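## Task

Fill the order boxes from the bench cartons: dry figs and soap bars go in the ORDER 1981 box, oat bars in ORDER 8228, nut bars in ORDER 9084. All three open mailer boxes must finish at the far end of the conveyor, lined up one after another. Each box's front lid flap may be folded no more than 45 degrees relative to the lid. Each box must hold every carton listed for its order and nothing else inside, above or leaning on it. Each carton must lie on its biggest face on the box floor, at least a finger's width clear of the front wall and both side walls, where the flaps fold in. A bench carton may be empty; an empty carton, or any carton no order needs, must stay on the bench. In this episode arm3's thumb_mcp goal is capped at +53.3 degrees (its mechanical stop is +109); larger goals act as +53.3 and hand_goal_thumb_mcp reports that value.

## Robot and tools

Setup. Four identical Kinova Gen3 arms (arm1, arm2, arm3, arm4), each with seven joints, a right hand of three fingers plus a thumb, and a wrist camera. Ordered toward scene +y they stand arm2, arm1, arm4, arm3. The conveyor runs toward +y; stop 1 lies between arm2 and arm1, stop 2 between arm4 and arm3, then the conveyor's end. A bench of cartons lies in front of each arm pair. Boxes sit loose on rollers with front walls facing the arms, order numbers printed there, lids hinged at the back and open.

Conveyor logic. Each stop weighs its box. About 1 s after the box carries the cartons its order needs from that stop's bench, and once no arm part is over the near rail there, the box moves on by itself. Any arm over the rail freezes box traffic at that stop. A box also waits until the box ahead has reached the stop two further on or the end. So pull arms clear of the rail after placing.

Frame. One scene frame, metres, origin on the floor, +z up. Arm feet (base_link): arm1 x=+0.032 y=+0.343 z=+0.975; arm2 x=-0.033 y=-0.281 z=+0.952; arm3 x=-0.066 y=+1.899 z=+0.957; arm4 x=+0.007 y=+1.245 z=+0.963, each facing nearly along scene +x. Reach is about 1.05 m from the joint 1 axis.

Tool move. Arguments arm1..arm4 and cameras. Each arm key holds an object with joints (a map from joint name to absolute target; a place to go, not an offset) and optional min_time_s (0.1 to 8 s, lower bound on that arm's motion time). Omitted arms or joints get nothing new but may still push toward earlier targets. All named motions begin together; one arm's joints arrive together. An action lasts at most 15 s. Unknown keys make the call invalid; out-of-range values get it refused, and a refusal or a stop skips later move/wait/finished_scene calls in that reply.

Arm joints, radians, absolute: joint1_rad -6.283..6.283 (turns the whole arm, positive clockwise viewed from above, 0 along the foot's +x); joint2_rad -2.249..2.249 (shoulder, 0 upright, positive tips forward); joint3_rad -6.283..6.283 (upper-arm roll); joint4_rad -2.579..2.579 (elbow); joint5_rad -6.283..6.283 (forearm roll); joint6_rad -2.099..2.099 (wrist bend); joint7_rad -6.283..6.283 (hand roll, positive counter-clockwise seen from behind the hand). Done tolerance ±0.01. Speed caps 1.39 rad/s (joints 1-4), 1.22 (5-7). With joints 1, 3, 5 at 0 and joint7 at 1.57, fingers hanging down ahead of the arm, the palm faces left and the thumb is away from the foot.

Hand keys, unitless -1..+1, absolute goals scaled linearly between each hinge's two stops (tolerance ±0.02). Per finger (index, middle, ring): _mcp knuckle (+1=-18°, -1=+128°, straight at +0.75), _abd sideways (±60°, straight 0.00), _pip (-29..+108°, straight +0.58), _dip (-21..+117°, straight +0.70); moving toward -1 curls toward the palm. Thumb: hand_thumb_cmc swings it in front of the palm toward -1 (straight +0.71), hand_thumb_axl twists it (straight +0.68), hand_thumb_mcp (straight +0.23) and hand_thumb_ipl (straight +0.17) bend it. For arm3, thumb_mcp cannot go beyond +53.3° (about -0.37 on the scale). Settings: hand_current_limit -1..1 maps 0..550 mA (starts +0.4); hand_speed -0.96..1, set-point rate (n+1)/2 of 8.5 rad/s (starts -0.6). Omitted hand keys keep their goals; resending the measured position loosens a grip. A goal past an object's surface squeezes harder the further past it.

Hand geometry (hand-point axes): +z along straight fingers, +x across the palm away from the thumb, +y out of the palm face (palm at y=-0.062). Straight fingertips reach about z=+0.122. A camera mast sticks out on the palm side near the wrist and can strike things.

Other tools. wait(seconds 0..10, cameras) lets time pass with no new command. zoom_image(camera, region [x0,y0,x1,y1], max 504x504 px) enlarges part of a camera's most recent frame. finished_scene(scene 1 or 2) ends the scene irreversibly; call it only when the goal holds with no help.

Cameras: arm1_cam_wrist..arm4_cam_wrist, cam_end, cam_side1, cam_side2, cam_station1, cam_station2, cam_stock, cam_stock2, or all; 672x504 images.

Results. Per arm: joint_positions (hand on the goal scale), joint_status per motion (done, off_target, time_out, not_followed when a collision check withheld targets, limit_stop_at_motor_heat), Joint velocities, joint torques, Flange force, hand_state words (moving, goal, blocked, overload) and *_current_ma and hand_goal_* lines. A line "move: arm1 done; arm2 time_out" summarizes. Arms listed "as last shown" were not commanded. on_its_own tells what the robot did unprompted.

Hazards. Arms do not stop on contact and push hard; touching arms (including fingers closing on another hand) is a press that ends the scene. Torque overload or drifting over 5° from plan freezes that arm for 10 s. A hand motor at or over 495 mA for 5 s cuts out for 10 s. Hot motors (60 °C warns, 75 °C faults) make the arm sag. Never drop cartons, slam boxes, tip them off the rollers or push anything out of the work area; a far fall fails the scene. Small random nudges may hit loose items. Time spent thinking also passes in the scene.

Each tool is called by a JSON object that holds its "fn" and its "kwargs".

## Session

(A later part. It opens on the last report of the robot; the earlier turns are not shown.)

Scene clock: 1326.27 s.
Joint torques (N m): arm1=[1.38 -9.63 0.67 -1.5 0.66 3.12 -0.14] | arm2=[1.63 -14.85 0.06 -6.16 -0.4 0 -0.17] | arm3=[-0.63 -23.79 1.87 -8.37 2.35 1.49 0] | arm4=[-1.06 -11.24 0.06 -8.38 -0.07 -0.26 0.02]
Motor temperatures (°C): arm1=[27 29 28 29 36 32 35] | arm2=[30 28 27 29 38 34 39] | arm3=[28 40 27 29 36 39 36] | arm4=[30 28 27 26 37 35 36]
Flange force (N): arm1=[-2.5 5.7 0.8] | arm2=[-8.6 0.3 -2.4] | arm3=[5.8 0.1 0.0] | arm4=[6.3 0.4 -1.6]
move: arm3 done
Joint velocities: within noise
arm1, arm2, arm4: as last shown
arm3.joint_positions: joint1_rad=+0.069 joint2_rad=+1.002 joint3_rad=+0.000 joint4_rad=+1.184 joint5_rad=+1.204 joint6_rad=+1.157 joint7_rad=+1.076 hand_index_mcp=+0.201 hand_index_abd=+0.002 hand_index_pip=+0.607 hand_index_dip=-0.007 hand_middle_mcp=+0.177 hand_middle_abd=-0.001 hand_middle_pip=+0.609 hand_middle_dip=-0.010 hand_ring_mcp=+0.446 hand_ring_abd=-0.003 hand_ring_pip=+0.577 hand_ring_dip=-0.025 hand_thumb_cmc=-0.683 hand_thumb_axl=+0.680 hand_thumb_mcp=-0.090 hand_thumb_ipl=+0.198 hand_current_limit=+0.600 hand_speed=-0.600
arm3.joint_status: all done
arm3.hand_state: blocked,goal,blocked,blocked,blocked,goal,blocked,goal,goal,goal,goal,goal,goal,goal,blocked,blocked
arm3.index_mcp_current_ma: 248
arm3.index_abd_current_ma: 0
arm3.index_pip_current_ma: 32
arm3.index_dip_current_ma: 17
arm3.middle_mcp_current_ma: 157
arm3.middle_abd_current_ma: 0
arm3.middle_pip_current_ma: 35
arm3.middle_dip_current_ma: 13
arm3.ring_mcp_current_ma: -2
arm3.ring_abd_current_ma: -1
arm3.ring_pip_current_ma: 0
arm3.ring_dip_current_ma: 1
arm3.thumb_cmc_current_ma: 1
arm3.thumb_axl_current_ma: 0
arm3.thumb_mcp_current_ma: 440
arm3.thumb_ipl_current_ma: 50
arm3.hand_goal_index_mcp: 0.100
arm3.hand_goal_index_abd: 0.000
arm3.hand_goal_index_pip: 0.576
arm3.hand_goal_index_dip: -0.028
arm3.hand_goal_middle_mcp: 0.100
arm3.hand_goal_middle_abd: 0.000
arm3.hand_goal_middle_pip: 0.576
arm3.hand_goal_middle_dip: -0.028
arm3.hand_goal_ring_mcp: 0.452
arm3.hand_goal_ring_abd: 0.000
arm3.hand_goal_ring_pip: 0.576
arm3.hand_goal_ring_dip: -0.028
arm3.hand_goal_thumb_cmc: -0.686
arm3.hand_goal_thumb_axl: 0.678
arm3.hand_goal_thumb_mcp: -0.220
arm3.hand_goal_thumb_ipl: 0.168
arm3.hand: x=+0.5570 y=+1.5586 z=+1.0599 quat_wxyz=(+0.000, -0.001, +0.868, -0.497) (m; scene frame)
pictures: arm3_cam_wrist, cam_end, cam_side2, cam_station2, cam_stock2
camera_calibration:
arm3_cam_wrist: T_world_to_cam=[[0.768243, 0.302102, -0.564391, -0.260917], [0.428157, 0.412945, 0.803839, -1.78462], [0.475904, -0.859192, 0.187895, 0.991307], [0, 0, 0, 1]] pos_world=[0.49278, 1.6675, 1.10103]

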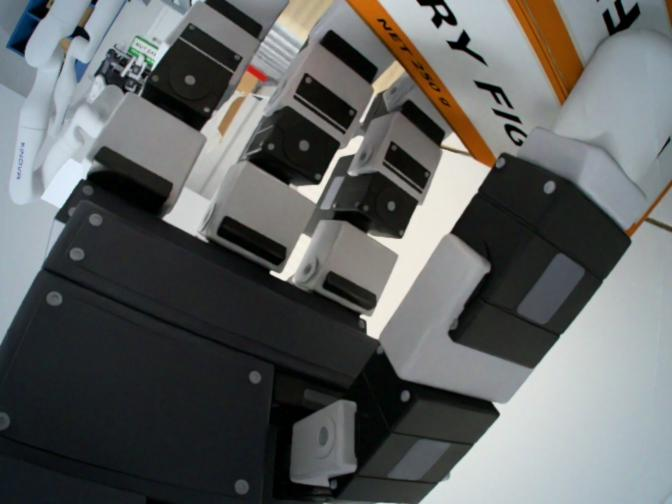

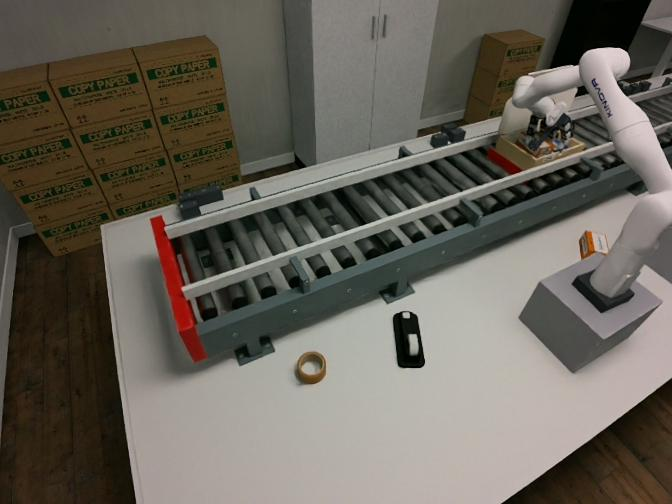

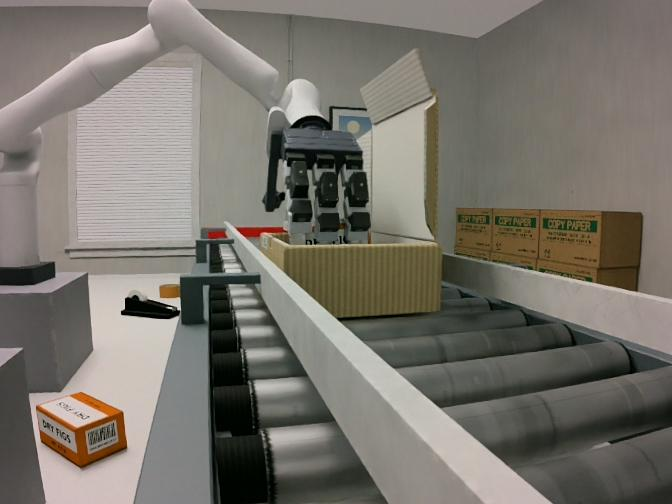

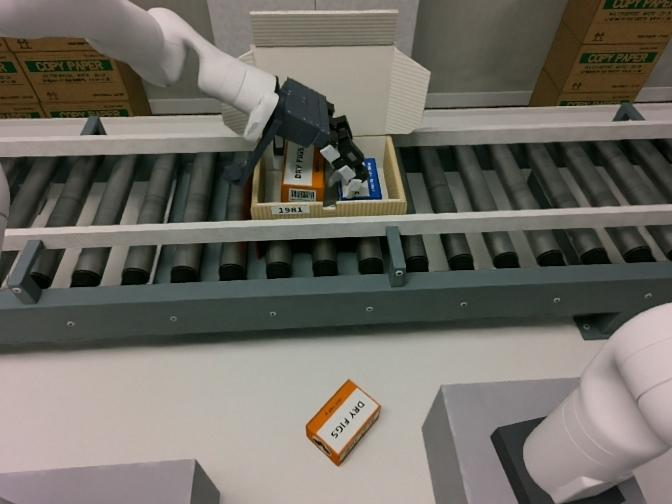

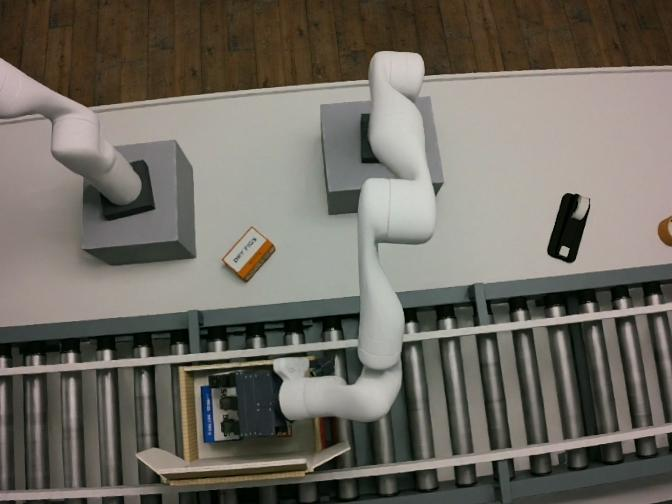

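{"fn": "move", "kwargs": {"arm3": {"joints": {"hand_ring_mcp": 0.27}}}}

{"fn": "move", "kwargs": {"arm3": {"joints": {"joint1_rad": 0.0616, "joint2_rad": 1.076, "joint4_rad": 1.1961, "joint5_rad": 1.2373, "joint6_rad": 1.1331, "joint7_rad": 0.9856}, "min_time_s": 3}, "cameras": ["cam_station2", "cam_side2", "cam_end", "arm3_cam_wrist"]}}

{"fn": "zoom_image", "kwargs": {"camera": "cam_station2", "region": [230, 60, 430, 230]}}

{"fn": "zoom_image", "kwargs": {"camera": "cam_end", "region": [470, 50, 640, 200]}}

Scene clock: 1375.00 s.
Joint torques (N m): arm1=[1.43 -9.61 0.68 -1.51 0.67 3.12 -0.11] | arm2=[1.55 -14.75 -0.03 -6.22 -0.43 -0.07 -0.17] | arm3=[-0.49 -23.6 1.9 -8.45 2.32 1.45 0.01] | arm4=[-1.11 -11.25 0.09 -8.44 -0.06 -0.29 -0.01]
Motor temperatures (°C): arm1=[27 29 28 29 36 33 35] | arm2=[30 28 27 29 38 34 39] | arm3=[28 40 27 29 36 39 36] | arm4=[30 28 27 26 37 35 36]
Flange force (N): arm1=[-2.3 5.8 0.7] | arm2=[-8.3 0.2 -2.5] | arm3=[6.6 0.1 -0.5] | arm4=[6.5 0.3 -1.5]
move: arm3 done
Joint velocities: within noise
arm1: as last shown
arm2.joint_positions: joint1_rad=+1.410 joint2_rad=+0.300 joint3_rad=-0.084 joint4_rad=+1.600 joint5_rad=-0.042 joint6_rad=+1.200 joint7_rad=+1.833 hand_index_mcp=+0.753 hand_index_abd=+0.000 hand_index_pip=+0.577 hand_index_dip=+0.696 hand_middle_mcp=+0.753 hand_middle_abd=+0.000 hand_middle_pip=+0.577 hand_middle_dip=+0.696 hand_ring_mcp=+0.753 hand_ring_abd=+0.000 hand_ring_pip=+0.577 hand_ring_dip=+0.696 hand_thumb_cmc=+0.714 hand_thumb_axl=+0.677 hand_thumb_mcp=+0.224 hand_thumb_ipl=+0.168 hand_current_limit=+0.400 hand_speed=-0.600
arm2.joint_status: not commanded
arm2.hand_state: goal,goal,goal,goal,goal,goal,goal,goal,goal,goal,goal,goal,goal,goal,goal,goal
arm2.index_mcp_current_ma: 0
arm2.index_abd_current_ma: 0
arm2.index_pip_current_ma: 0
arm2.index_dip_current_ma: 0
arm2.middle_mcp_current_ma: 0
arm2.middle_abd_current_ma: 0
arm2.middle_pip_current_ma: 0
arm2.middle_dip_current_ma: 0
arm2.ring_mcp_current_ma: 0
arm2.ring_abd_current_ma: 0
arm2.ring_pip_current_ma: 0
arm2.ring_dip_current_ma: 0
arm2.thumb_cmc_current_ma: 0
arm2.thumb_axl_current_ma: 0
arm2.thumb_mcp_current_ma: 0
arm2.thumb_ipl_current_ma: 0
arm2.hand_goal_index_mcp: 0.754
arm2.hand_goal_index_abd: 0.000
arm2.hand_goal_index_pip: 0.576
arm2.hand_goal_index_dip: 0.696
arm2.hand_goal_middle_mcp: 0.754
arm2.hand_goal_middle_abd: 0.000
arm2.hand_goal_middle_pip: 0.576
arm2.hand_goal_middle_dip: 0.696
arm2.hand_goal_ring_mcp: 0.754
arm2.hand_goal_ring_abd: 0.000
arm2.hand_goal_ring_pip: 0.576
arm2.hand_goal_ring_dip: 0.696
arm2.hand_goal_thumb_cmc: 0.714
arm2.hand_goal_thumb_axl: 0.678
arm2.hand_goal_thumb_mcp: 0.226
arm2.hand_goal_thumb_ipl: 0.168
arm2.hand: x=+0.1164 y=-0.6998 z=+1.2359 quat_wxyz=(+0.033, +0.544, +0.838, +0.010) (m; scene frame)
arm3.joint_positions: joint1_rad=+0.069 joint2_rad=+1.002 joint3_rad=+0.000 joint4_rad=+1.184 joint5_rad=+1.204 joint6_rad=+1.157 joint7_rad=+1.076 hand_index_mcp=+0.201 hand_index_abd=+0.002 hand_index_pip=+0.607 hand_index_dip=-0.007 hand_middle_mcp=+0.177 hand_middle_abd=-0.001 hand_middle_pip=+0.609 hand_middle_dip=-0.010 hand_ring_mcp=+0.267 hand_ring_abd=-0.003 hand_ring_pip=+0.577 hand_ring_dip=-0.025 hand_thumb_cmc=-0.683 hand_thumb_axl=+0.680 hand_thumb_mcp=-0.090 hand_thumb_ipl=+0.198 hand_current_limit=+0.600 hand_speed=-0.600
arm3.joint_status: all done
arm3.hand_state: blocked,goal,blocked,blocked,blocked,goal,blocked,goal,goal,goal,goal,goal,goal,goal,blocked,blocked
arm3.index_mcp_current_ma: 248
arm3.index_abd_current_ma: 0
arm3.index_pip_current_ma: 32
arm3.index_dip_current_ma: 17
arm3.middle_mcp_current_ma: 157
arm3.middle_abd_current_ma: 0
arm3.middle_pip_current_ma: 35
arm3.middle_dip_current_ma: 13
arm3.ring_mcp_current_ma: -1
arm3.ring_abd_current_ma: -1
arm3.ring_pip_current_ma: 0
arm3.ring_dip_current_ma: 1
arm3.thumb_cmc_current_ma: 1
arm3.thumb_axl_current_ma: 0
arm3.thumb_mcp_current_ma: 440
arm3.thumb_ipl_current_ma: 50
arm3.hand_goal_index_mcp: 0.100
arm3.hand_goal_index_abd: 0.000
arm3.hand_goal_index_pip: 0.576
arm3.hand_goal_index_dip: -0.028
arm3.hand_goal_middle_mcp: 0.100
arm3.hand_goal_middle_abd: 0.000
arm3.hand_goal_middle_pip: 0.576
arm3.hand_goal_middle_dip: -0.028
arm3.hand_goal_ring_mcp: 0.270
arm3.hand_goal_ring_abd: 0.000
arm3.hand_goal_ring_pip: 0.576
arm3.hand_goal_ring_dip: -0.028
arm3.hand_goal_thumb_cmc: -0.686
arm3.hand_goal_thumb_axl: 0.678
arm3.hand_goal_thumb_mcp: -0.220
arm3.hand_goal_thumb_ipl: 0.168
arm3.hand: x=+0.5570 y=+1.5586 z=+1.0599 quat_wxyz=(+0.000, -0.001, +0.868, -0.497) (m; scene frame)
arm4.joint_positions: joint1_rad=+1.720 joint2_rad=+0.300 joint3_rad=-0.040 joint4_rad=+1.600 joint5_rad=-0.014 joint6_rad=+1.200 joint7_rad=+1.867 hand_index_mcp=+0.753 hand_index_abd=+0.000 hand_index_pip=+0.577 hand_index_dip=+0.696 hand_middle_mcp=+0.753 hand_middle_abd=+0.000 hand_middle_pip=+0.577 hand_middle_dip=+0.696 hand_ring_mcp=+0.753 hand_ring_abd=+0.000 hand_ring_pip=+0.577 hand_ring_dip=+0.696 hand_thumb_cmc=+0.714 hand_thumb_axl=+0.677 hand_thumb_mcp=+0.223 hand_thumb_ipl=+0.168 hand_current_limit=+0.400 hand_speed=-0.600
arm4.joint_status: not commanded
arm4.hand_state: goal,goal,goal,goal,goal,goal,goal,goal,goal,goal,goal,goal,goal,goal,goal,goal
arm4.index_mcp_current_ma: -3
arm4.index_abd_current_ma: 0
arm4.index_pip_current_ma: 2
arm4.index_dip_current_ma: 0
arm4.middle_mcp_current_ma: -3
arm4.middle_abd_current_ma: 0
arm4.middle_pip_current_ma: 2
arm4.middle_dip_current_ma: 0
arm4.ring_mcp_current_ma: -3
arm4.ring_abd_current_ma: 0
arm4.ring_pip_current_ma: 2
arm4.ring_dip_current_ma: 0
arm4.thumb_cmc_current_ma: 1
arm4.thumb_axl_current_ma: -3
arm4.thumb_mcp_current_ma: -11
arm4.thumb_ipl_current_ma: -1
arm4.hand_goal_index_mcp: 0.754
arm4.hand_goal_index_abd: 0.000
arm4.hand_goal_index_pip: 0.576
arm4.hand_goal_index_dip: 0.696
arm4.hand_goal_middle_mcp: 0.754
arm4.hand_goal_middle_abd: 0.000
arm4.hand_goal_middle_pip: 0.576
arm4.hand_goal_middle_dip: 0.696
arm4.hand_goal_ring_mcp: 0.754
arm4.hand_goal_ring_abd: 0.000
arm4.hand_goal_ring_pip: 0.576
arm4.hand_goal_ring_dip: 0.696
arm4.hand_goal_thumb_cmc: 0.714
arm4.hand_goal_thumb_axl: 0.678
arm4.hand_goal_thumb_mcp: 0.226
arm4.hand_goal_thumb_ipl: 0.168
arm4.hand: x=+0.0901 y=+0.8197 z=+1.2540 quat_wxyz=(+0.027, +0.581, +0.813, -0.013) (m; scene frame)
pictures: none

Scene clock: 1378.40 s.
Joint torques (N m): arm1=[1.44 -9.6 0.69 -1.52 0.65 3.11 -0.11] | arm2=[1.7 -14.87 0.05 -6.29 -0.46 0.01 -0.16] | arm3=[10.26 16.86 -6.67 4.71 -7.38 -9.75 -2.01] | arm4=[-1.12 -11.25 0.04 -8.42 -0.07 -0.3 0.02]
Motor temperatures (°C): arm1=[27 29 28 29 36 33 35] | arm2=[30 28 27 29 38 34 39] | arm3=[28 40 27 29 36 39 36] | arm4=[30 28 27 26 37 35 36]
Flange force (N): arm1=[-2.2 5.8 0.7] | arm2=[-8.4 0.6 -2.0] | arm3=[14.7 -48.5 -56.0] | arm4=[6.4 0.3 -1.6]
move: arm3 done
Joint velocities: within noise
arm1, arm2, arm4: as last shown
arm3.joint_positions: joint1_rad=+0.062 joint2_rad=+1.076 joint3_rad=+0.000 joint4_rad=+1.196 joint5_rad=+1.237 joint6_rad=+1.133 joint7_rad=+0.986 hand_index_mcp=+0.176 hand_index_abd=+0.005 hand_index_pip=+0.613 hand_index_dip=+0.007 hand_middle_mcp=+0.171 hand_middle_abd=+0.001 hand_middle_pip=+0.610 hand_middle_dip=-0.010 hand_ring_mcp=+0.407 hand_ring_abd=-0.024 hand_ring_pip=+0.487 hand_ring_dip=-0.471 hand_thumb_cmc=-0.698 hand_thumb_axl=+0.674 hand_thumb_mcp=-0.090 hand_thumb_ipl=+0.211 hand_current_limit=+0.600 hand_speed=-0.600
arm3.joint_status: all done
arm3.hand_state: blocked,goal,blocked,blocked,blocked,goal,blocked,goal,blocked,blocked,blocked,blocked,goal,goal,blocked,blocked
arm3.index_mcp_current_ma: 154
arm3.index_abd_current_ma: 1
arm3.index_pip_current_ma: 42
arm3.index_dip_current_ma: 39
arm3.middle_mcp_current_ma: 140
arm3.middle_abd_current_ma: 0
arm3.middle_pip_current_ma: 37
arm3.middle_dip_current_ma: 13
arm3.ring_mcp_current_ma: 408
arm3.ring_abd_current_ma: -17
arm3.ring_pip_current_ma: -182
arm3.ring_dip_current_ma: -440
arm3.thumb_cmc_current_ma: -6
arm3.thumb_axl_current_ma: -1
arm3.thumb_mcp_current_ma: 440
arm3.thumb_ipl_current_ma: 89
arm3.hand_goal_index_mcp: 0.100
arm3.hand_goal_index_abd: 0.000
arm3.hand_goal_index_pip: 0.576
arm3.hand_goal_index_dip: -0.028
arm3.hand_goal_middle_mcp: 0.100
arm3.hand_goal_middle_abd: 0.000
arm3.hand_goal_middle_pip: 0.576
arm3.hand_goal_middle_dip: -0.028
arm3.hand_goal_ring_mcp: 0.270
arm3.hand_goal_ring_abd: 0.000
arm3.hand_goal_ring_pip: 0.576
arm3.hand_goal_ring_dip: -0.028
arm3.hand_goal_thumb_cmc: -0.686
arm3.hand_goal_thumb_axl: 0.678
arm3.hand_goal_thumb_mcp: -0.220
arm3.hand_goal_thumb_ipl: 0.168
arm3.on_its_own: hand_index_mcp moved -0.025 toward your old target +0.100
arm3.hand: x=+0.5569 y=+1.5632 z=+1.0118 quat_wxyz=(+0.000, -0.001, +0.868, -0.497) (m; scene frame)
pictures: arm3_cam_wrist, cam_end, cam_side2, cam_station2
camera_calibration:
arm3_cam_wrist: T_world_to_cam=[[0.768122, 0.302164, -0.564522, -0.289285], [0.428275, 0.412954, 0.803772, -1.74782], [0.475993, -0.859166, 0.18779, 1.00437], [0, 0, 0, 1]] pos_world=[0.492681, 1.6721, 1.05293]

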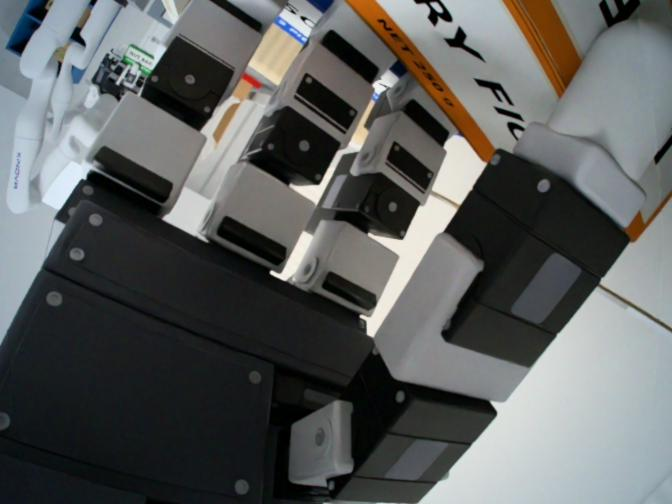

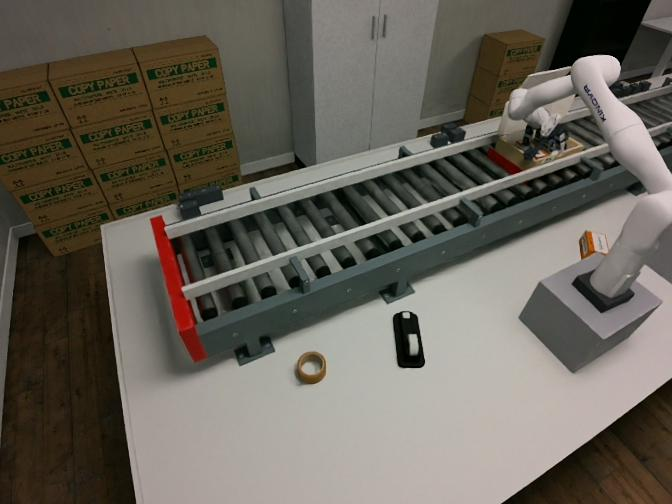

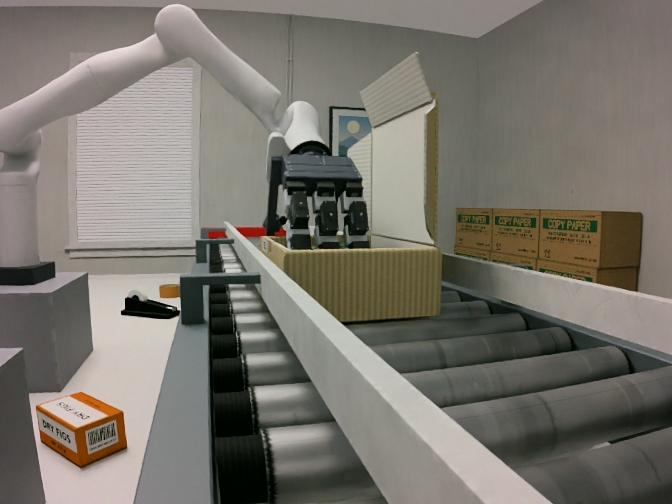

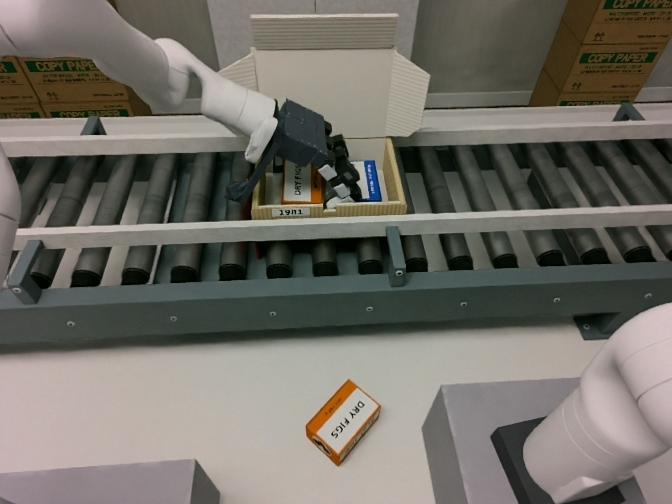

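Scaled by 2.520.

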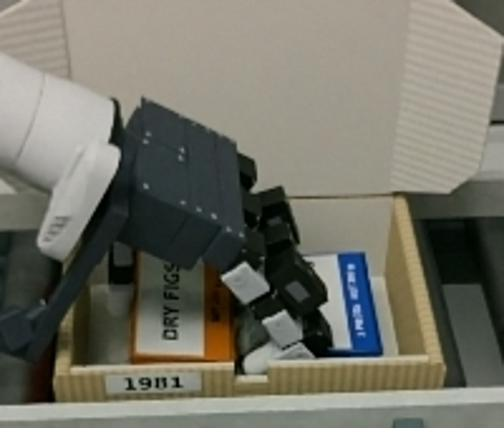

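Scaled by 2.965.

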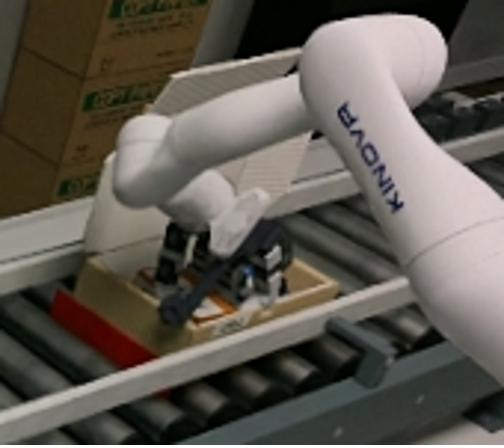

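{"fn": "move", "kwargs": {"arm3": {"joints": {"joint1_rad": 0.0616, "joint2_rad": 1.050, "joint4_rad": 1.1918, "joint5_rad": 1.2257, "joint6_rad": 1.1416, "joint7_rad": 1.0173}, "min_time_s": 1}, "cameras": ["cam_station2", "cam_side2", "cam_end", "arm3_cam_wrist"]}}

{"fn": "zoom_image", "kwargs": {"camera": "cam_station2", "region": [230, 60, 430, 230]}}

{"fn": "zoom_image", "kwargs": {"camera": "arm3_cam_wrist", "region": [150, 0, 500, 260]}}

Scene clock: 1391.50 s.
Joint torques (N m): arm1=[1.4 -9.66 0.69 -1.54 0.67 3.14 -0.11] | arm2=[1.6 -14.8 0.02 -6.21 -0.43 -0.01 -0.17] | arm3=[1.17 -13.55 -0.93 -5.48 -0.12 -1.93 -0.75] | arm4=[-1.06 -11.27 0.07 -8.4 -0.06 -0.28 0.05]
Motor temperatures (°C): arm1=[27 29 28 29 36 33 35] | arm2=[30 28 27 29 38 34 39] | arm3=[28 40 27 29 36 39 36] | arm4=[30 28 27 26 37 35 36]
Flange force (N): arm1=[-2.3 6.0 1.0] | arm2=[-8.4 0.3 -2.3] | arm3=[10.1 -13.3 -14.4] | arm4=[6.3 0.4 -1.5]
move: arm3 done
Joint velocities: within noise
arm1, arm2, arm4: as last shown
arm3.joint_positions: joint1_rad=+0.062 joint2_rad=+1.050 joint3_rad=+0.000 joint4_rad=+1.192 joint5_rad=+1.226 joint6_rad=+1.142 joint7_rad=+1.017 hand_index_mcp=+0.175 hand_index_abd=+0.011 hand_index_pip=+0.614 hand_index_dip=+0.007 hand_middle_mcp=+0.171 hand_middle_abd=+0.006 hand_middle_pip=+0.611 hand_middle_dip=-0.008 hand_ring_mcp=+0.301 hand_ring_abd=-0.017 hand_ring_pip=+0.553 hand_ring_dip=-0.082 hand_thumb_cmc=-0.696 hand_thumb_axl=+0.674 hand_thumb_mcp=-0.090 hand_thumb_ipl=+0.211 hand_current_limit=+0.600 hand_speed=-0.600
arm3.joint_status: all done
arm3.hand_state: blocked,goal,blocked,blocked,blocked,goal,blocked,goal,blocked,goal,blocked,blocked,goal,goal,blocked,blocked
arm3.index_mcp_current_ma: 153
arm3.index_abd_current_ma: 5
arm3.index_pip_current_ma: 45
arm3.index_dip_current_ma: 39
arm3.middle_mcp_current_ma: 139
arm3.middle_abd_current_ma: 2
arm3.middle_pip_current_ma: 39
arm3.middle_dip_current_ma: 15
arm3.ring_mcp_current_ma: 35
arm3.ring_abd_current_ma: -9
arm3.ring_pip_current_ma: -19
arm3.ring_dip_current_ma: -80
arm3.thumb_cmc_current_ma: -5
arm3.thumb_axl_current_ma: -1
arm3.thumb_mcp_current_ma: 440
arm3.thumb_ipl_current_ma: 89
arm3.hand_goal_index_mcp: 0.100
arm3.hand_goal_index_abd: 0.000
arm3.hand_goal_index_pip: 0.576
arm3.hand_goal_index_dip: -0.028
arm3.hand_goal_middle_mcp: 0.100
arm3.hand_goal_middle_abd: 0.000
arm3.hand_goal_middle_pip: 0.576
arm3.hand_goal_middle_dip: -0.028
arm3.hand_goal_ring_mcp: 0.270
arm3.hand_goal_ring_abd: 0.000
arm3.hand_goal_ring_pip: 0.576
arm3.hand_goal_ring_dip: -0.028
arm3.hand_goal_thumb_cmc: -0.686
arm3.hand_goal_thumb_axl: 0.678
arm3.hand_goal_thumb_mcp: -0.220
arm3.hand_goal_thumb_ipl: 0.168
arm3.hand: x=+0.5583 y=+1.5630 z=+1.0289 quat_wxyz=(+0.001, -0.002, +0.868, -0.497) (m; scene frame)
pictures: arm3_cam_wrist, cam_end, cam_side2, cam_station2
camera_calibration:
arm3_cam_wrist: T_world_to_cam=[[0.767782, 0.303677, -0.564172, -0.283183], [0.426859, 0.414219, 0.803874, -1.76336], [0.477809, -0.858023, 0.188402, 0.996928], [0, 0, 0, 1]] pos_world=[0.493789, 1.6718, 1.06993]

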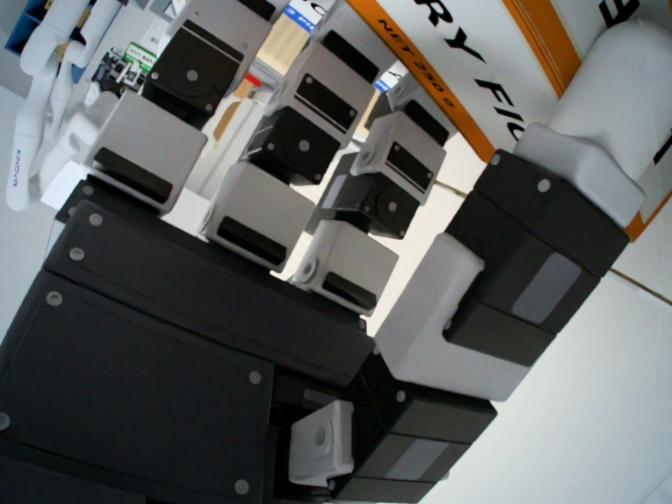

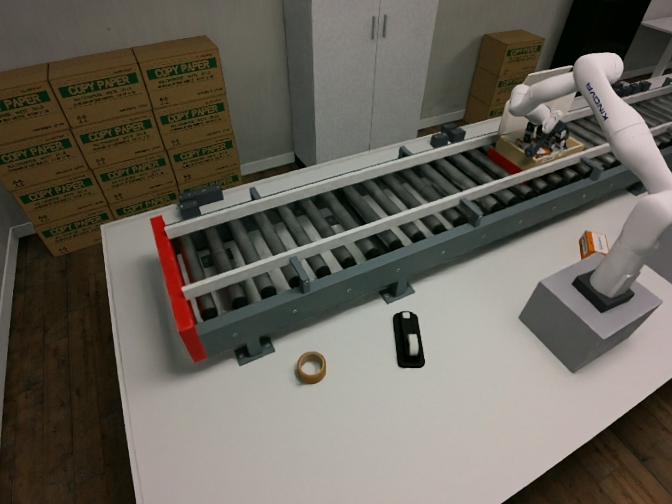

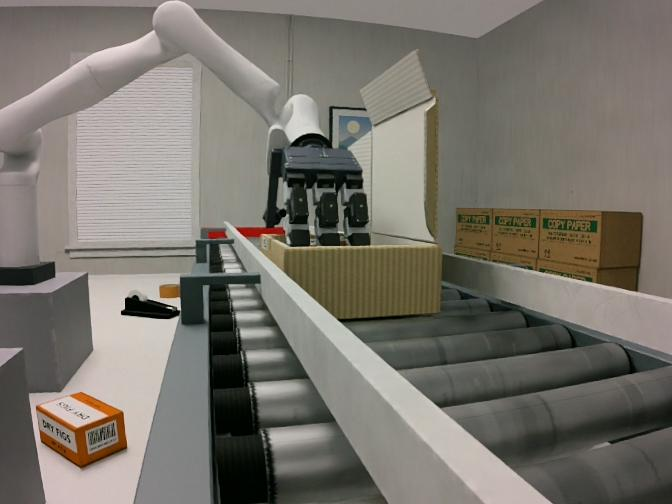

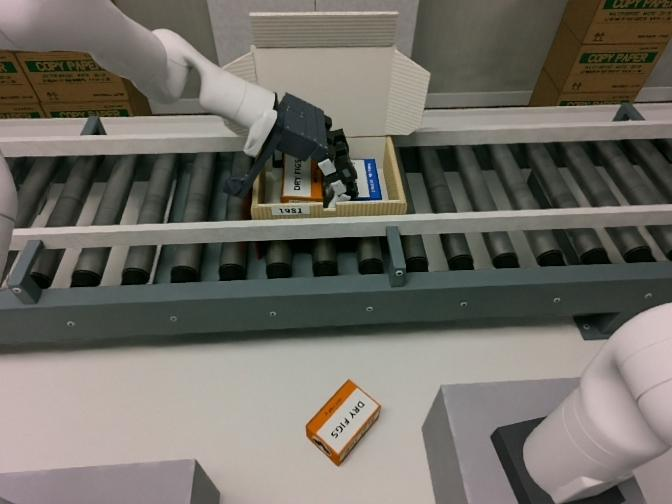

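Scaled by 2.520.

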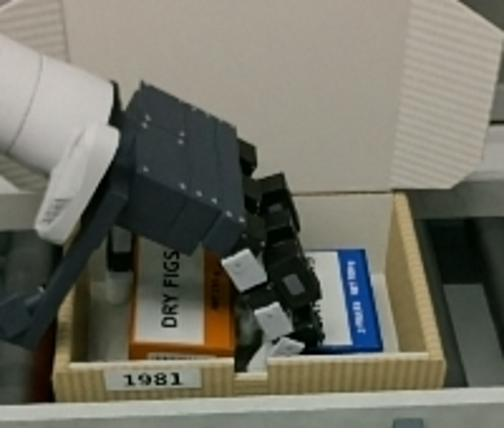

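Scaled by 1.440 from the camera's 672x504 image, which has a finer 960x720 frame.

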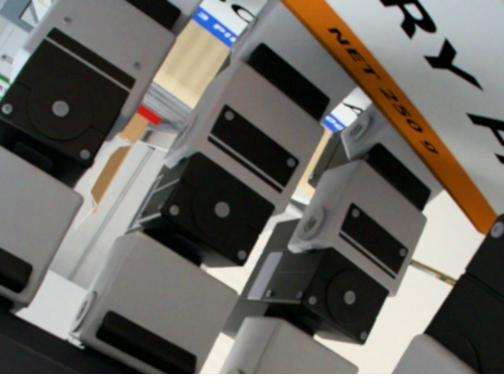

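{"fn": "move", "kwargs": {"arm3": {"joints": {"joint1_rad": 0.0616, "joint2_rad": 1.0024, "joint4_rad": 1.1839, "joint5_rad": 1.2041, "joint6_rad": 1.1573, "joint7_rad": 1.0763}, "min_time_s": 1.5}}}

{"fn": "move", "kwargs": {"arm3": {"joints": {"hand_ring_mcp": 0.8, "hand_ring_dip": 0.696}}, "cameras": ["cam_station2", "cam_side2", "cam_end", "cam_stock2"]}}

{"fn": "zoom_image", "kwargs": {"camera": "cam_station2", "region": [230, 60, 430, 230]}}

{"fn": "zoom_image", "kwargs": {"camera": "cam_side2", "region": [200, 80, 460, 340]}}

{"fn": "zoom_image", "kwargs": {"camera": "cam_end", "region": [470, 50, 640, 200]}}

Scene clock: 1436.97 s.
Joint torques (N m): arm1=[1.39 -9.58 0.66 -1.56 0.67 3.12 -0.13] | arm2=[1.62 -14.9 0.06 -6.27 -0.45 -0.03 -0.13] | arm3=[-0.58 -23.59 1.87 -8.42 2.35 1.51 0.04] | arm4=[-1.09 -11.27 0.07 -8.42 -0.06 -0.3 0.01]
Motor temperatures (°C): arm1=[27 28 28 29 35 33 35] | arm2=[30 28 27 28 38 34 39] | arm3=[28 40 27 29 36 39 36] | arm4=[30 28 27 26 37 35 36]
Flange force (N): arm1=[-2.2 5.6 0.8] | arm2=[-8.5 0.5 -2.2] | arm3=[6.6 0.1 -0.3] | arm4=[6.4 0.3 -1.5]
move: arm3 done
Joint velocities: within noise
arm1, arm2, arm4: as last shown
arm3.joint_positions: joint1_rad=+0.062 joint2_rad=+1.002 joint3_rad=+0.000 joint4_rad=+1.184 joint5_rad=+1.204 joint6_rad=+1.157 joint7_rad=+1.076 hand_index_mcp=+0.175 hand_index_abd=+0.011 hand_index_pip=+0.614 hand_index_dip=+0.007 hand_middle_mcp=+0.171 hand_middle_abd=+0.006 hand_middle_pip=+0.611 hand_middle_dip=-0.008 hand_ring_mcp=+0.267 hand_ring_abd=-0.003 hand_ring_pip=+0.574 hand_ring_dip=-0.030 hand_thumb_cmc=-0.696 hand_thumb_axl=+0.674 hand_thumb_mcp=-0.090 hand_thumb_ipl=+0.211 hand_current_limit=+0.600 hand_speed=-0.600
arm3.joint_status: all done
arm3.hand_state: blocked,goal,blocked,blocked,blocked,goal,blocked,goal,goal,goal,goal,goal,goal,goal,blocked,blocked
arm3.index_mcp_current_ma: 153
arm3.index_abd_current_ma: 5
arm3.index_pip_current_ma: 45
arm3.index_dip_current_ma: 39
arm3.middle_mcp_current_ma: 139
arm3.middle_abd_current_ma: 2
arm3.middle_pip_current_ma: 39
arm3.middle_dip_current_ma: 15
arm3.ring_mcp_current_ma: -1
arm3.ring_abd_current_ma: -1
arm3.ring_pip_current_ma: 0
arm3.ring_dip_current_ma: 0
arm3.thumb_cmc_current_ma: -5
arm3.thumb_axl_current_ma: -1
arm3.thumb_mcp_current_ma: 440
arm3.thumb_ipl_current_ma: 89
arm3.hand_goal_index_mcp: 0.100
arm3.hand_goal_index_abd: 0.000
arm3.hand_goal_index_pip: 0.576
arm3.hand_goal_index_dip: -0.028
arm3.hand_goal_middle_mcp: 0.100
arm3.hand_goal_middle_abd: 0.000
arm3.hand_goal_middle_pip: 0.576
arm3.hand_goal_middle_dip: -0.028
arm3.hand_goal_ring_mcp: 0.270
arm3.hand_goal_ring_abd: 0.000
arm3.hand_goal_ring_pip: 0.576
arm3.hand_goal_ring_dip: -0.028
arm3.hand_goal_thumb_cmc: -0.686
arm3.hand_goal_thumb_axl: 0.678
arm3.hand_goal_thumb_mcp: -0.220
arm3.hand_goal_thumb_ipl: 0.168
arm3.hand: x=+0.5593 y=+1.5630 z=+1.0600 quat_wxyz=(+0.002, -0.004, +0.868, -0.497) (m; scene frame)
pictures: none

Scene clock: 1437.97 s.
Joint torques (N m): arm1=[1.43 -9.59 0.69 -1.57 0.67 3.1 -0.09] | arm2=[1.65 -14.78 0.1 -6.28 -0.42 0.04 -0.15] | arm3=[-0.6 -23.67 1.82 -8.42 2.33 1.42 -0.01] | arm4=[-1.06 -11.29 0.07 -8.41 -0.04 -0.31 0]
Motor temperatures (°C): arm1=[27 28 28 29 35 33 35] | arm2=[30 28 27 28 38 34 39] | arm3=[28 40 27 29 36 39 36] | arm4=[30 28 27 26 37 35 36]
Flange force (N): arm1=[-2.0 5.9 0.7] | arm2=[-8.1 0.6 -2.1] | arm3=[6.2 0.0 -0.2] | arm4=[6.3 0.3 -1.6]
move: arm3 off_target
Joint velocities: within noise
arm1, arm2, arm4: as last shown
arm3.joint_positions: joint1_rad=+0.062 joint2_rad=+1.002 joint3_rad=+0.000 joint4_rad=+1.184 joint5_rad=+1.204 joint6_rad=+1.157 joint7_rad=+1.076 hand_index_mcp=+0.175 hand_index_abd=+0.011 hand_index_pip=+0.614 hand_index_dip=+0.007 hand_middle_mcp=+0.171 hand_middle_abd=+0.006 hand_middle_pip=+0.611 hand_middle_dip=-0.008 hand_ring_mcp=+0.777 hand_ring_abd=-0.003 hand_ring_pip=+0.574 hand_ring_dip=+0.693 hand_thumb_cmc=-0.696 hand_thumb_axl=+0.674 hand_thumb_mcp=-0.090 hand_thumb_ipl=+0.211 hand_current_limit=+0.600 hand_speed=-0.600
arm3.joint_status: hand_ring_mcp off_target (ended at +0.777, target +0.800); the others done
arm3.hand_state: blocked,goal,blocked,blocked,blocked,goal,blocked,goal,blocked,goal,goal,goal,goal,goal,blocked,blocked
arm3.index_mcp_current_ma: 153
arm3.index_abd_current_ma: 5
arm3.index_pip_current_ma: 45
arm3.index_dip_current_ma: 39
arm3.middle_mcp_current_ma: 139
arm3.middle_abd_current_ma: 2
arm3.middle_pip_current_ma: 39
arm3.middle_dip_current_ma: 15
arm3.ring_mcp_current_ma: -22
arm3.ring_abd_current_ma: -1
arm3.ring_pip_current_ma: 0
arm3.ring_dip_current_ma: -1
arm3.thumb_cmc_current_ma: -5
arm3.thumb_axl_current_ma: -1
arm3.thumb_mcp_current_ma: 440
arm3.thumb_ipl_current_ma: 89
arm3.hand_goal_index_mcp: 0.100
arm3.hand_goal_index_abd: 0.000
arm3.hand_goal_index_pip: 0.576
arm3.hand_goal_index_dip: -0.028
arm3.hand_goal_middle_mcp: 0.100
arm3.hand_goal_middle_abd: 0.000
arm3.hand_goal_middle_pip: 0.576
arm3.hand_goal_middle_dip: -0.028
arm3.hand_goal_ring_mcp: 0.800
arm3.hand_goal_ring_abd: 0.000
arm3.hand_goal_ring_pip: 0.576
arm3.hand_goal_ring_dip: 0.696
arm3.hand_goal_thumb_cmc: -0.686
arm3.hand_goal_thumb_axl: 0.678
arm3.hand_goal_thumb_mcp: -0.220
arm3.hand_goal_thumb_ipl: 0.168
arm3.hand: x=+0.5593 y=+1.5630 z=+1.0599 quat_wxyz=(+0.002, -0.004, +0.868, -0.497) (m; scene frame)
pictures: cam_end, cam_side2, cam_station2, cam_stock2

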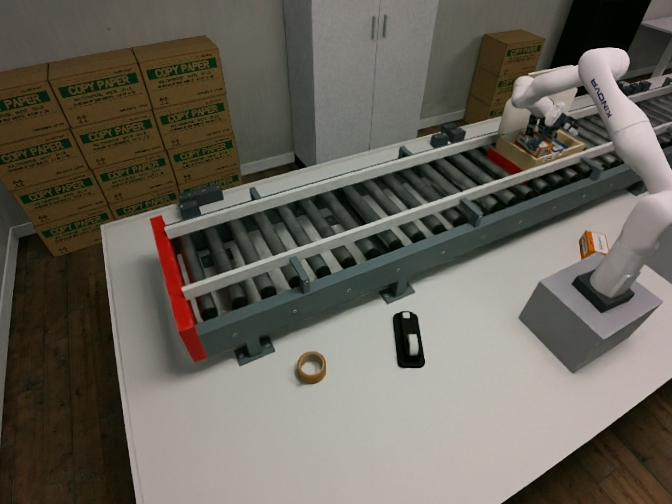

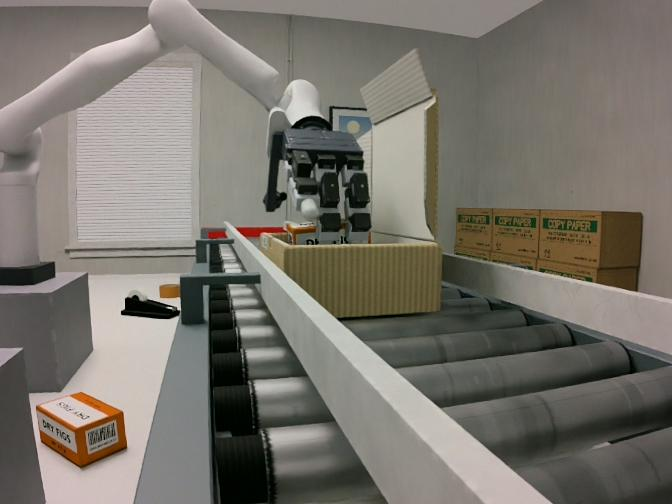

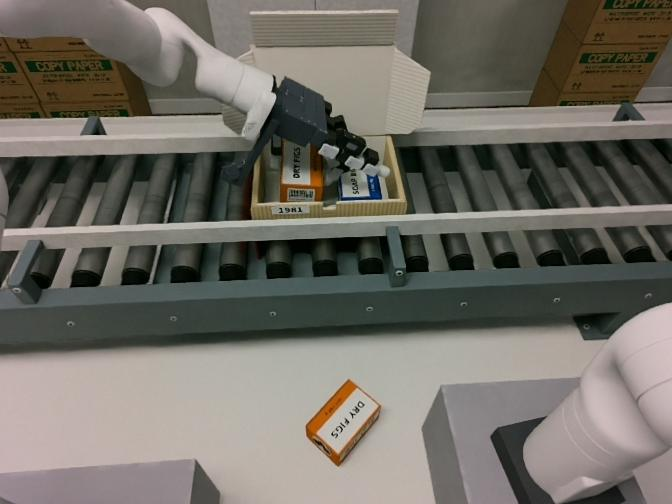

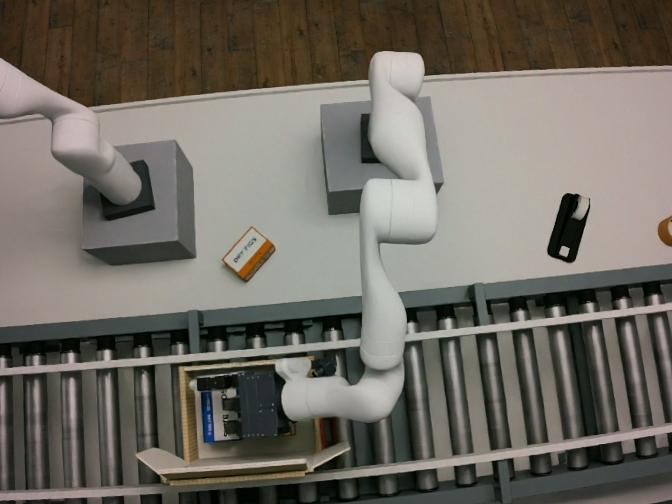

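Scaled by 2.520.

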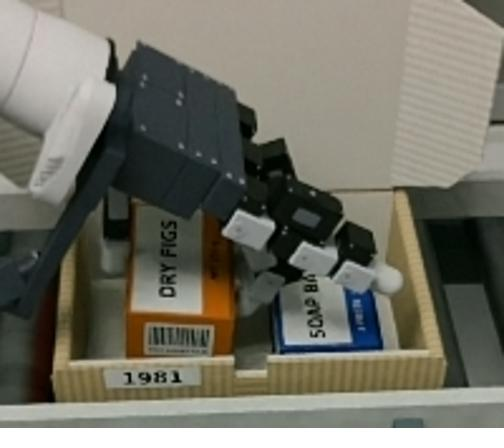

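Scaled by 1.938.

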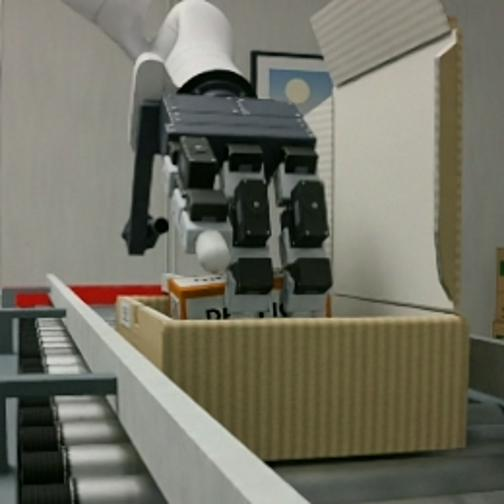

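Scaled by 2.965.

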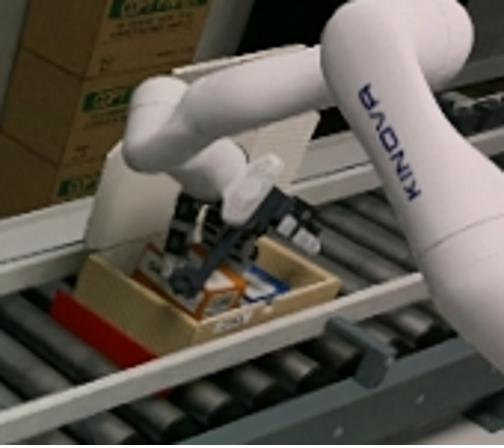

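{"fn": "move", "kwargs": {"arm3": {"joints": {"joint1_rad": 0.0616, "joint2_rad": 1.050, "joint4_rad": 1.1918, "joint5_rad": 1.2257, "joint6_rad": 1.1416, "joint7_rad": 1.0173}, "min_time_s": 1.5}, "cameras": ["cam_station2", "cam_side2"]}}

{"fn": "zoom_image", "kwargs": {"camera": "cam_station2", "region": [230, 60, 430, 230]}}

Scene clock: 1448.70 s.
Joint torques (N m): arm1=[1.4 -9.6 0.67 -1.57 0.67 3.1 -0.12] | arm2=[1.66 -14.82 0.13 -6.23 -0.43 -0.02 -0.18] | arm3=[-0.61 -23.8 2.03 -8.06 2.24 1.64 0.08] | arm4=[-1.07 -11.21 0.03 -8.42 -0.04 -0.29 0.03]
Motor temperatures (°C): arm1=[27 28 28 29 35 33 35] | arm2=[30 28 27 28 38 34 39] | arm3=[28 40 27 29 36 39 36] | arm4=[30 28 27 26 37 35 36]
Flange force (N): arm1=[-2.1 5.7 0.8] | arm2=[-8.4 0.5 -2.3] | arm3=[6.3 -0.2 -0.3] | arm4=[6.5 0.4 -1.6]
move: arm3 done
Joint velocities: within noise
arm1, arm2, arm4: as last shown
arm3.joint_positions: joint1_rad=+0.062 joint2_rad=+1.050 joint3_rad=+0.000 joint4_rad=+1.192 joint5_rad=+1.226 joint6_rad=+1.142 joint7_rad=+1.017 hand_index_mcp=+0.175 hand_index_abd=+0.011 hand_index_pip=+0.614 hand_index_dip=+0.007 hand_middle_mcp=+0.171 hand_middle_abd=+0.006 hand_middle_pip=+0.611 hand_middle_dip=-0.008 hand_ring_mcp=+0.777 hand_ring_abd=-0.003 hand_ring_pip=+0.574 hand_ring_dip=+0.693 hand_thumb_cmc=-0.696 hand_thumb_axl=+0.674 hand_thumb_mcp=-0.090 hand_thumb_ipl=+0.211 hand_current_limit=+0.600 hand_speed=-0.600
arm3.joint_status: all done
arm3.hand_state: blocked,goal,blocked,blocked,blocked,goal,blocked,goal,blocked,goal,goal,goal,goal,goal,blocked,blocked
arm3.index_mcp_current_ma: 153
arm3.index_abd_current_ma: 5
arm3.index_pip_current_ma: 45
arm3.index_dip_current_ma: 39
arm3.middle_mcp_current_ma: 139
arm3.middle_abd_current_ma: 2
arm3.middle_pip_current_ma: 39
arm3.middle_dip_current_ma: 15
arm3.ring_mcp_current_ma: -22
arm3.ring_abd_current_ma: -1
arm3.ring_pip_current_ma: 0
arm3.ring_dip_current_ma: -1
arm3.thumb_cmc_current_ma: -5
arm3.thumb_axl_current_ma: -1
arm3.thumb_mcp_current_ma: 440
arm3.thumb_ipl_current_ma: 89
arm3.hand_goal_index_mcp: 0.100
arm3.hand_goal_index_abd: 0.000
arm3.hand_goal_index_pip: 0.576
arm3.hand_goal_index_dip: -0.028
arm3.hand_goal_middle_mcp: 0.100
arm3.hand_goal_middle_abd: 0.000
arm3.hand_goal_middle_pip: 0.576
arm3.hand_goal_middle_dip: -0.028
arm3.hand_goal_ring_mcp: 0.800
arm3.hand_goal_ring_abd: 0.000
arm3.hand_goal_ring_pip: 0.576
arm3.hand_goal_ring_dip: 0.696
arm3.hand_goal_thumb_cmc: -0.686
arm3.hand_goal_thumb_axl: 0.678
arm3.hand_goal_thumb_mcp: -0.220
arm3.hand_goal_thumb_ipl: 0.168
arm3.hand: x=+0.5583 y=+1.5630 z=+1.0290 quat_wxyz=(+0.001, -0.002, +0.868, -0.497) (m; scene frame)
pictures: cam_side2, cam_station2

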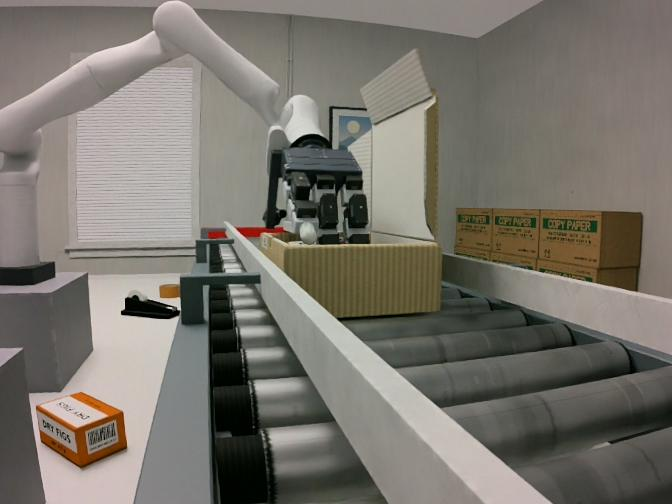

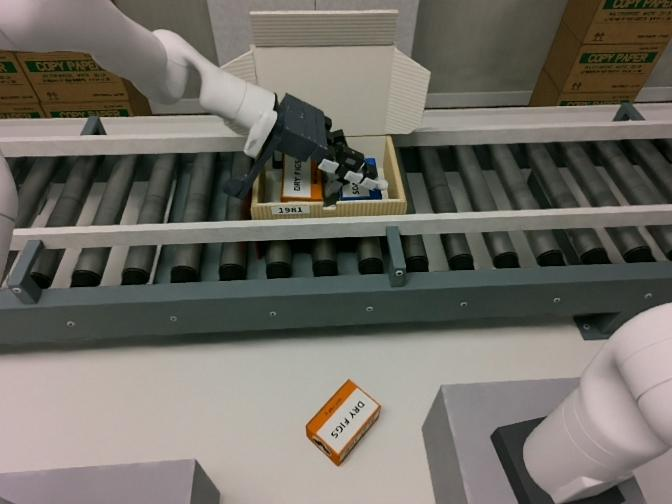

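Scaled by 2.520.

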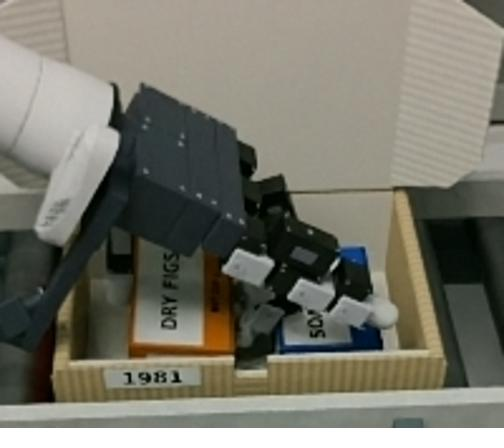

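{"fn": "move", "kwargs": {"arm3": {"joints": {"joint2_rad": 1.0634, "joint4_rad": 1.194, "joint5_rad": 1.2317, "joint6_rad": 1.1373, "joint7_rad": 1.001}, "min_time_s": 1}}}

{"fn": "move", "kwargs": {"arm3": {"joints": {"joint2_rad": 1.070, "joint4_rad": 1.1951, "joint5_rad": 1.2346, "joint6_rad": 1.1352, "joint7_rad": 0.9930}, "min_time_s": 1}}}

Scene clock: 1459.80 s.
Joint torques (N m): arm1=[1.42 -9.62 0.62 -1.51 0.7 3.1 -0.12] | arm2=[1.67 -14.92 0.06 -6.26 -0.45 -0.02 -0.19] | arm3=[2.59 -13.44 0.55 -3.52 -0.38 0.05 0.27] | arm4=[-1.1 -11.24 0.07 -8.44 -0.05 -0.27 0.01]
Motor temperatures (°C): arm1=[27 28 28 29 35 33 35] | arm2=[30 28 27 28 38 34 39] | arm3=[28 40 27 29 36 39 36] | arm4=[30 28 27 26 37 35 36]
Flange force (N): arm1=[-2.4 5.7 0.7] | arm2=[-8.5 0.4 -2.1] | arm3=[6.3 -11.3 -12.7] | arm4=[6.5 0.3 -1.4]
move: arm3 done
Joint velocities: within noise
arm1.joint_positions: joint1_rad=-0.206 joint2_rad=+0.326 joint3_rad=+0.000 joint4_rad=+2.487 joint5_rad=-5.135 joint6_rad=+1.159 joint7_rad=+0.346 hand_index_mcp=+0.174 hand_index_abd=+0.000 hand_index_pip=+0.604 hand_index_dip=-0.005 hand_middle_mcp=+0.167 hand_middle_abd=+0.000 hand_middle_pip=+0.603 hand_middle_dip=-0.012 hand_ring_mcp=+0.446 hand_ring_abd=+0.001 hand_ring_pip=+0.577 hand_ring_dip=-0.025 hand_thumb_cmc=-0.688 hand_thumb_axl=+0.678 hand_thumb_mcp=-0.070 hand_thumb_ipl=+0.196 hand_current_limit=+0.600 hand_speed=-0.600
arm1.joint_status: not commanded
arm1.hand_state: blocked,goal,blocked,blocked,blocked,goal,blocked,goal,goal,goal,goal,goal,goal,goal,blocked,blocked
arm1.index_mcp_current_ma: 258
arm1.index_abd_current_ma: 0
arm1.index_pip_current_ma: 70
arm1.index_dip_current_ma: 56
arm1.middle_mcp_current_ma: 231
arm1.middle_abd_current_ma: 0
arm1.middle_pip_current_ma: 66
arm1.middle_dip_current_ma: 33
arm1.ring_mcp_current_ma: -10
arm1.ring_abd_current_ma: 1
arm1.ring_pip_current_ma: 0
arm1.ring_dip_current_ma: 3
arm1.thumb_cmc_current_ma: -3
arm1.thumb_axl_current_ma: 0
arm1.thumb_mcp_current_ma: 440
arm1.thumb_ipl_current_ma: 99
arm1.hand_goal_index_mcp: 0.100
arm1.hand_goal_index_abd: 0.000
arm1.hand_goal_index_pip: 0.576
arm1.hand_goal_index_dip: -0.028
arm1.hand_goal_middle_mcp: 0.100
arm1.hand_goal_middle_abd: 0.000
arm1.hand_goal_middle_pip: 0.576
arm1.hand_goal_middle_dip: -0.028
arm1.hand_goal_ring_mcp: 0.452
arm1.hand_goal_ring_abd: 0.000
arm1.hand_goal_ring_pip: 0.576
arm1.hand_goal_ring_dip: -0.028
arm1.hand_goal_thumb_cmc: -0.686
arm1.hand_goal_thumb_axl: 0.678
arm1.hand_goal_thumb_mcp: -0.220
arm1.hand_goal_thumb_ipl: 0.168
arm1.hand: x=+0.2897 y=+0.1620 z=+1.1347 quat_wxyz=(+0.002, +0.001, -0.867, +0.499) (m; scene frame)
arm2, arm4: as last shown
arm3.joint_positions: joint1_rad=+0.062 joint2_rad=+1.063 joint3_rad=+0.000 joint4_rad=+1.194 joint5_rad=+1.232 joint6_rad=+1.137 joint7_rad=+1.001 hand_index_mcp=+0.175 hand_index_abd=+0.004 hand_index_pip=+0.618 hand_index_dip=+0.007 hand_middle_mcp=+0.171 hand_middle_abd=+0.000 hand_middle_pip=+0.613 hand_middle_dip=-0.008 hand_ring_mcp=+0.777 hand_ring_abd=-0.003 hand_ring_pip=+0.574 hand_ring_dip=+0.693 hand_thumb_cmc=-0.696 hand_thumb_axl=+0.674 hand_thumb_mcp=-0.090 hand_thumb_ipl=+0.211 hand_current_limit=+0.600 hand_speed=-0.600
arm3.joint_status: all done
arm3.hand_state: blocked,goal,blocked,blocked,blocked,goal,blocked,goal,blocked,goal,goal,goal,goal,goal,blocked,blocked
arm3.index_mcp_current_ma: 153
arm3.index_abd_current_ma: 1
arm3.index_pip_current_ma: 53
arm3.index_dip_current_ma: 39
arm3.middle_mcp_current_ma: 139
arm3.middle_abd_current_ma: 0
arm3.middle_pip_current_ma: 42
arm3.middle_dip_current_ma: 15
arm3.ring_mcp_current_ma: -22
arm3.ring_abd_current_ma: -1
arm3.ring_pip_current_ma: 0
arm3.ring_dip_current_ma: -1
arm3.thumb_cmc_current_ma: -5
arm3.thumb_axl_current_ma: -1
arm3.thumb_mcp_current_ma: 440
arm3.thumb_ipl_current_ma: 89
arm3.hand_goal_index_mcp: 0.100
arm3.hand_goal_index_abd: 0.000
arm3.hand_goal_index_pip: 0.576
arm3.hand_goal_index_dip: -0.028
arm3.hand_goal_middle_mcp: 0.100
arm3.hand_goal_middle_abd: 0.000
arm3.hand_goal_middle_pip: 0.576
arm3.hand_goal_middle_dip: -0.028
arm3.hand_goal_ring_mcp: 0.800
arm3.hand_goal_ring_abd: 0.000
arm3.hand_goal_ring_pip: 0.576
arm3.hand_goal_ring_dip: 0.696
arm3.hand_goal_thumb_cmc: -0.686
arm3.hand_goal_thumb_axl: 0.678
arm3.hand_goal_thumb_mcp: -0.220
arm3.hand_goal_thumb_ipl: 0.168
arm3.hand: x=+0.5576 y=+1.5631 z=+1.0202 quat_wxyz=(+0.000, -0.001, +0.868, -0.497) (m; scene frame)
pictures: none

Scene clock: 1461.10 s.
Joint torques (N m): arm1=[1.4 -9.62 0.66 -1.49 0.65 3.13 -0.11] | arm2=[1.64 -14.86 0.03 -6.23 -0.38 0.03 -0.17] | arm3=[7.14 -1.21 -0.58 1.22 -2.92 -2.07 0.36] | arm4=[-1.14 -11.26 0.06 -8.41 -0.06 -0.31 0.04]
Motor temperatures (°C): arm1=[27 28 28 29 35 33 35] | arm2=[30 28 27 28 38 34 39] | arm3=[28 40 27 29 36 39 36] | arm4=[30 28 27 26 37 35 36]
Flange force (N): arm1=[-2.4 5.8 0.9] | arm2=[-8.4 0.4 -2.1] | arm3=[7.2 -23.9 -29.4] | arm4=[6.4 0.2 -1.6]
move: arm3 done
Joint velocities: within noise
arm1, arm2, arm4: as last shown
arm3.joint_positions: joint1_rad=+0.062 joint2_rad=+1.070 joint3_rad=+0.000 joint4_rad=+1.195 joint5_rad=+1.235 joint6_rad=+1.135 joint7_rad=+0.993 hand_index_mcp=+0.175 hand_index_abd=-0.003 hand_index_pip=+0.623 hand_index_dip=+0.007 hand_middle_mcp=+0.171 hand_middle_abd=-0.007 hand_middle_pip=+0.618 hand_middle_dip=-0.014 hand_ring_mcp=+0.777 hand_ring_abd=-0.003 hand_ring_pip=+0.574 hand_ring_dip=+0.693 hand_thumb_cmc=-0.697 hand_thumb_axl=+0.674 hand_thumb_mcp=-0.090 hand_thumb_ipl=+0.211 hand_current_limit=+0.600 hand_speed=-0.600
arm3.joint_status: all done
arm3.hand_state: blocked,goal,blocked,blocked,blocked,goal,blocked,goal,blocked,goal,goal,goal,goal,goal,blocked,blocked
arm3.index_mcp_current_ma: 153
arm3.index_abd_current_ma: -1
arm3.index_pip_current_ma: 63
arm3.index_dip_current_ma: 39
arm3.middle_mcp_current_ma: 139
arm3.middle_abd_current_ma: -2
arm3.middle_pip_current_ma: 52
arm3.middle_dip_current_ma: 9
arm3.ring_mcp_current_ma: -22
arm3.ring_abd_current_ma: -1
arm3.ring_pip_current_ma: 0
arm3.ring_dip_current_ma: -1
arm3.thumb_cmc_current_ma: -6
arm3.thumb_axl_current_ma: -1
arm3.thumb_mcp_current_ma: 440
arm3.thumb_ipl_current_ma: 89
arm3.hand_goal_index_mcp: 0.100
arm3.hand_goal_index_abd: 0.000
arm3.hand_goal_index_pip: 0.576
arm3.hand_goal_index_dip: -0.028
arm3.hand_goal_middle_mcp: 0.100
arm3.hand_goal_middle_abd: 0.000
arm3.hand_goal_middle_pip: 0.576
arm3.hand_goal_middle_dip: -0.028
arm3.hand_goal_ring_mcp: 0.800
arm3.hand_goal_ring_abd: 0.000
arm3.hand_goal_ring_pip: 0.576
arm3.hand_goal_ring_dip: 0.696
arm3.hand_goal_thumb_cmc: -0.686
arm3.hand_goal_thumb_axl: 0.678
arm3.hand_goal_thumb_mcp: -0.220
arm3.hand_goal_thumb_ipl: 0.168
arm3.hand: x=+0.5573 y=+1.5632 z=+1.0159 quat_wxyz=(+0.000, -0.001, +0.868, -0.497) (m; scene frame)
pictures: none


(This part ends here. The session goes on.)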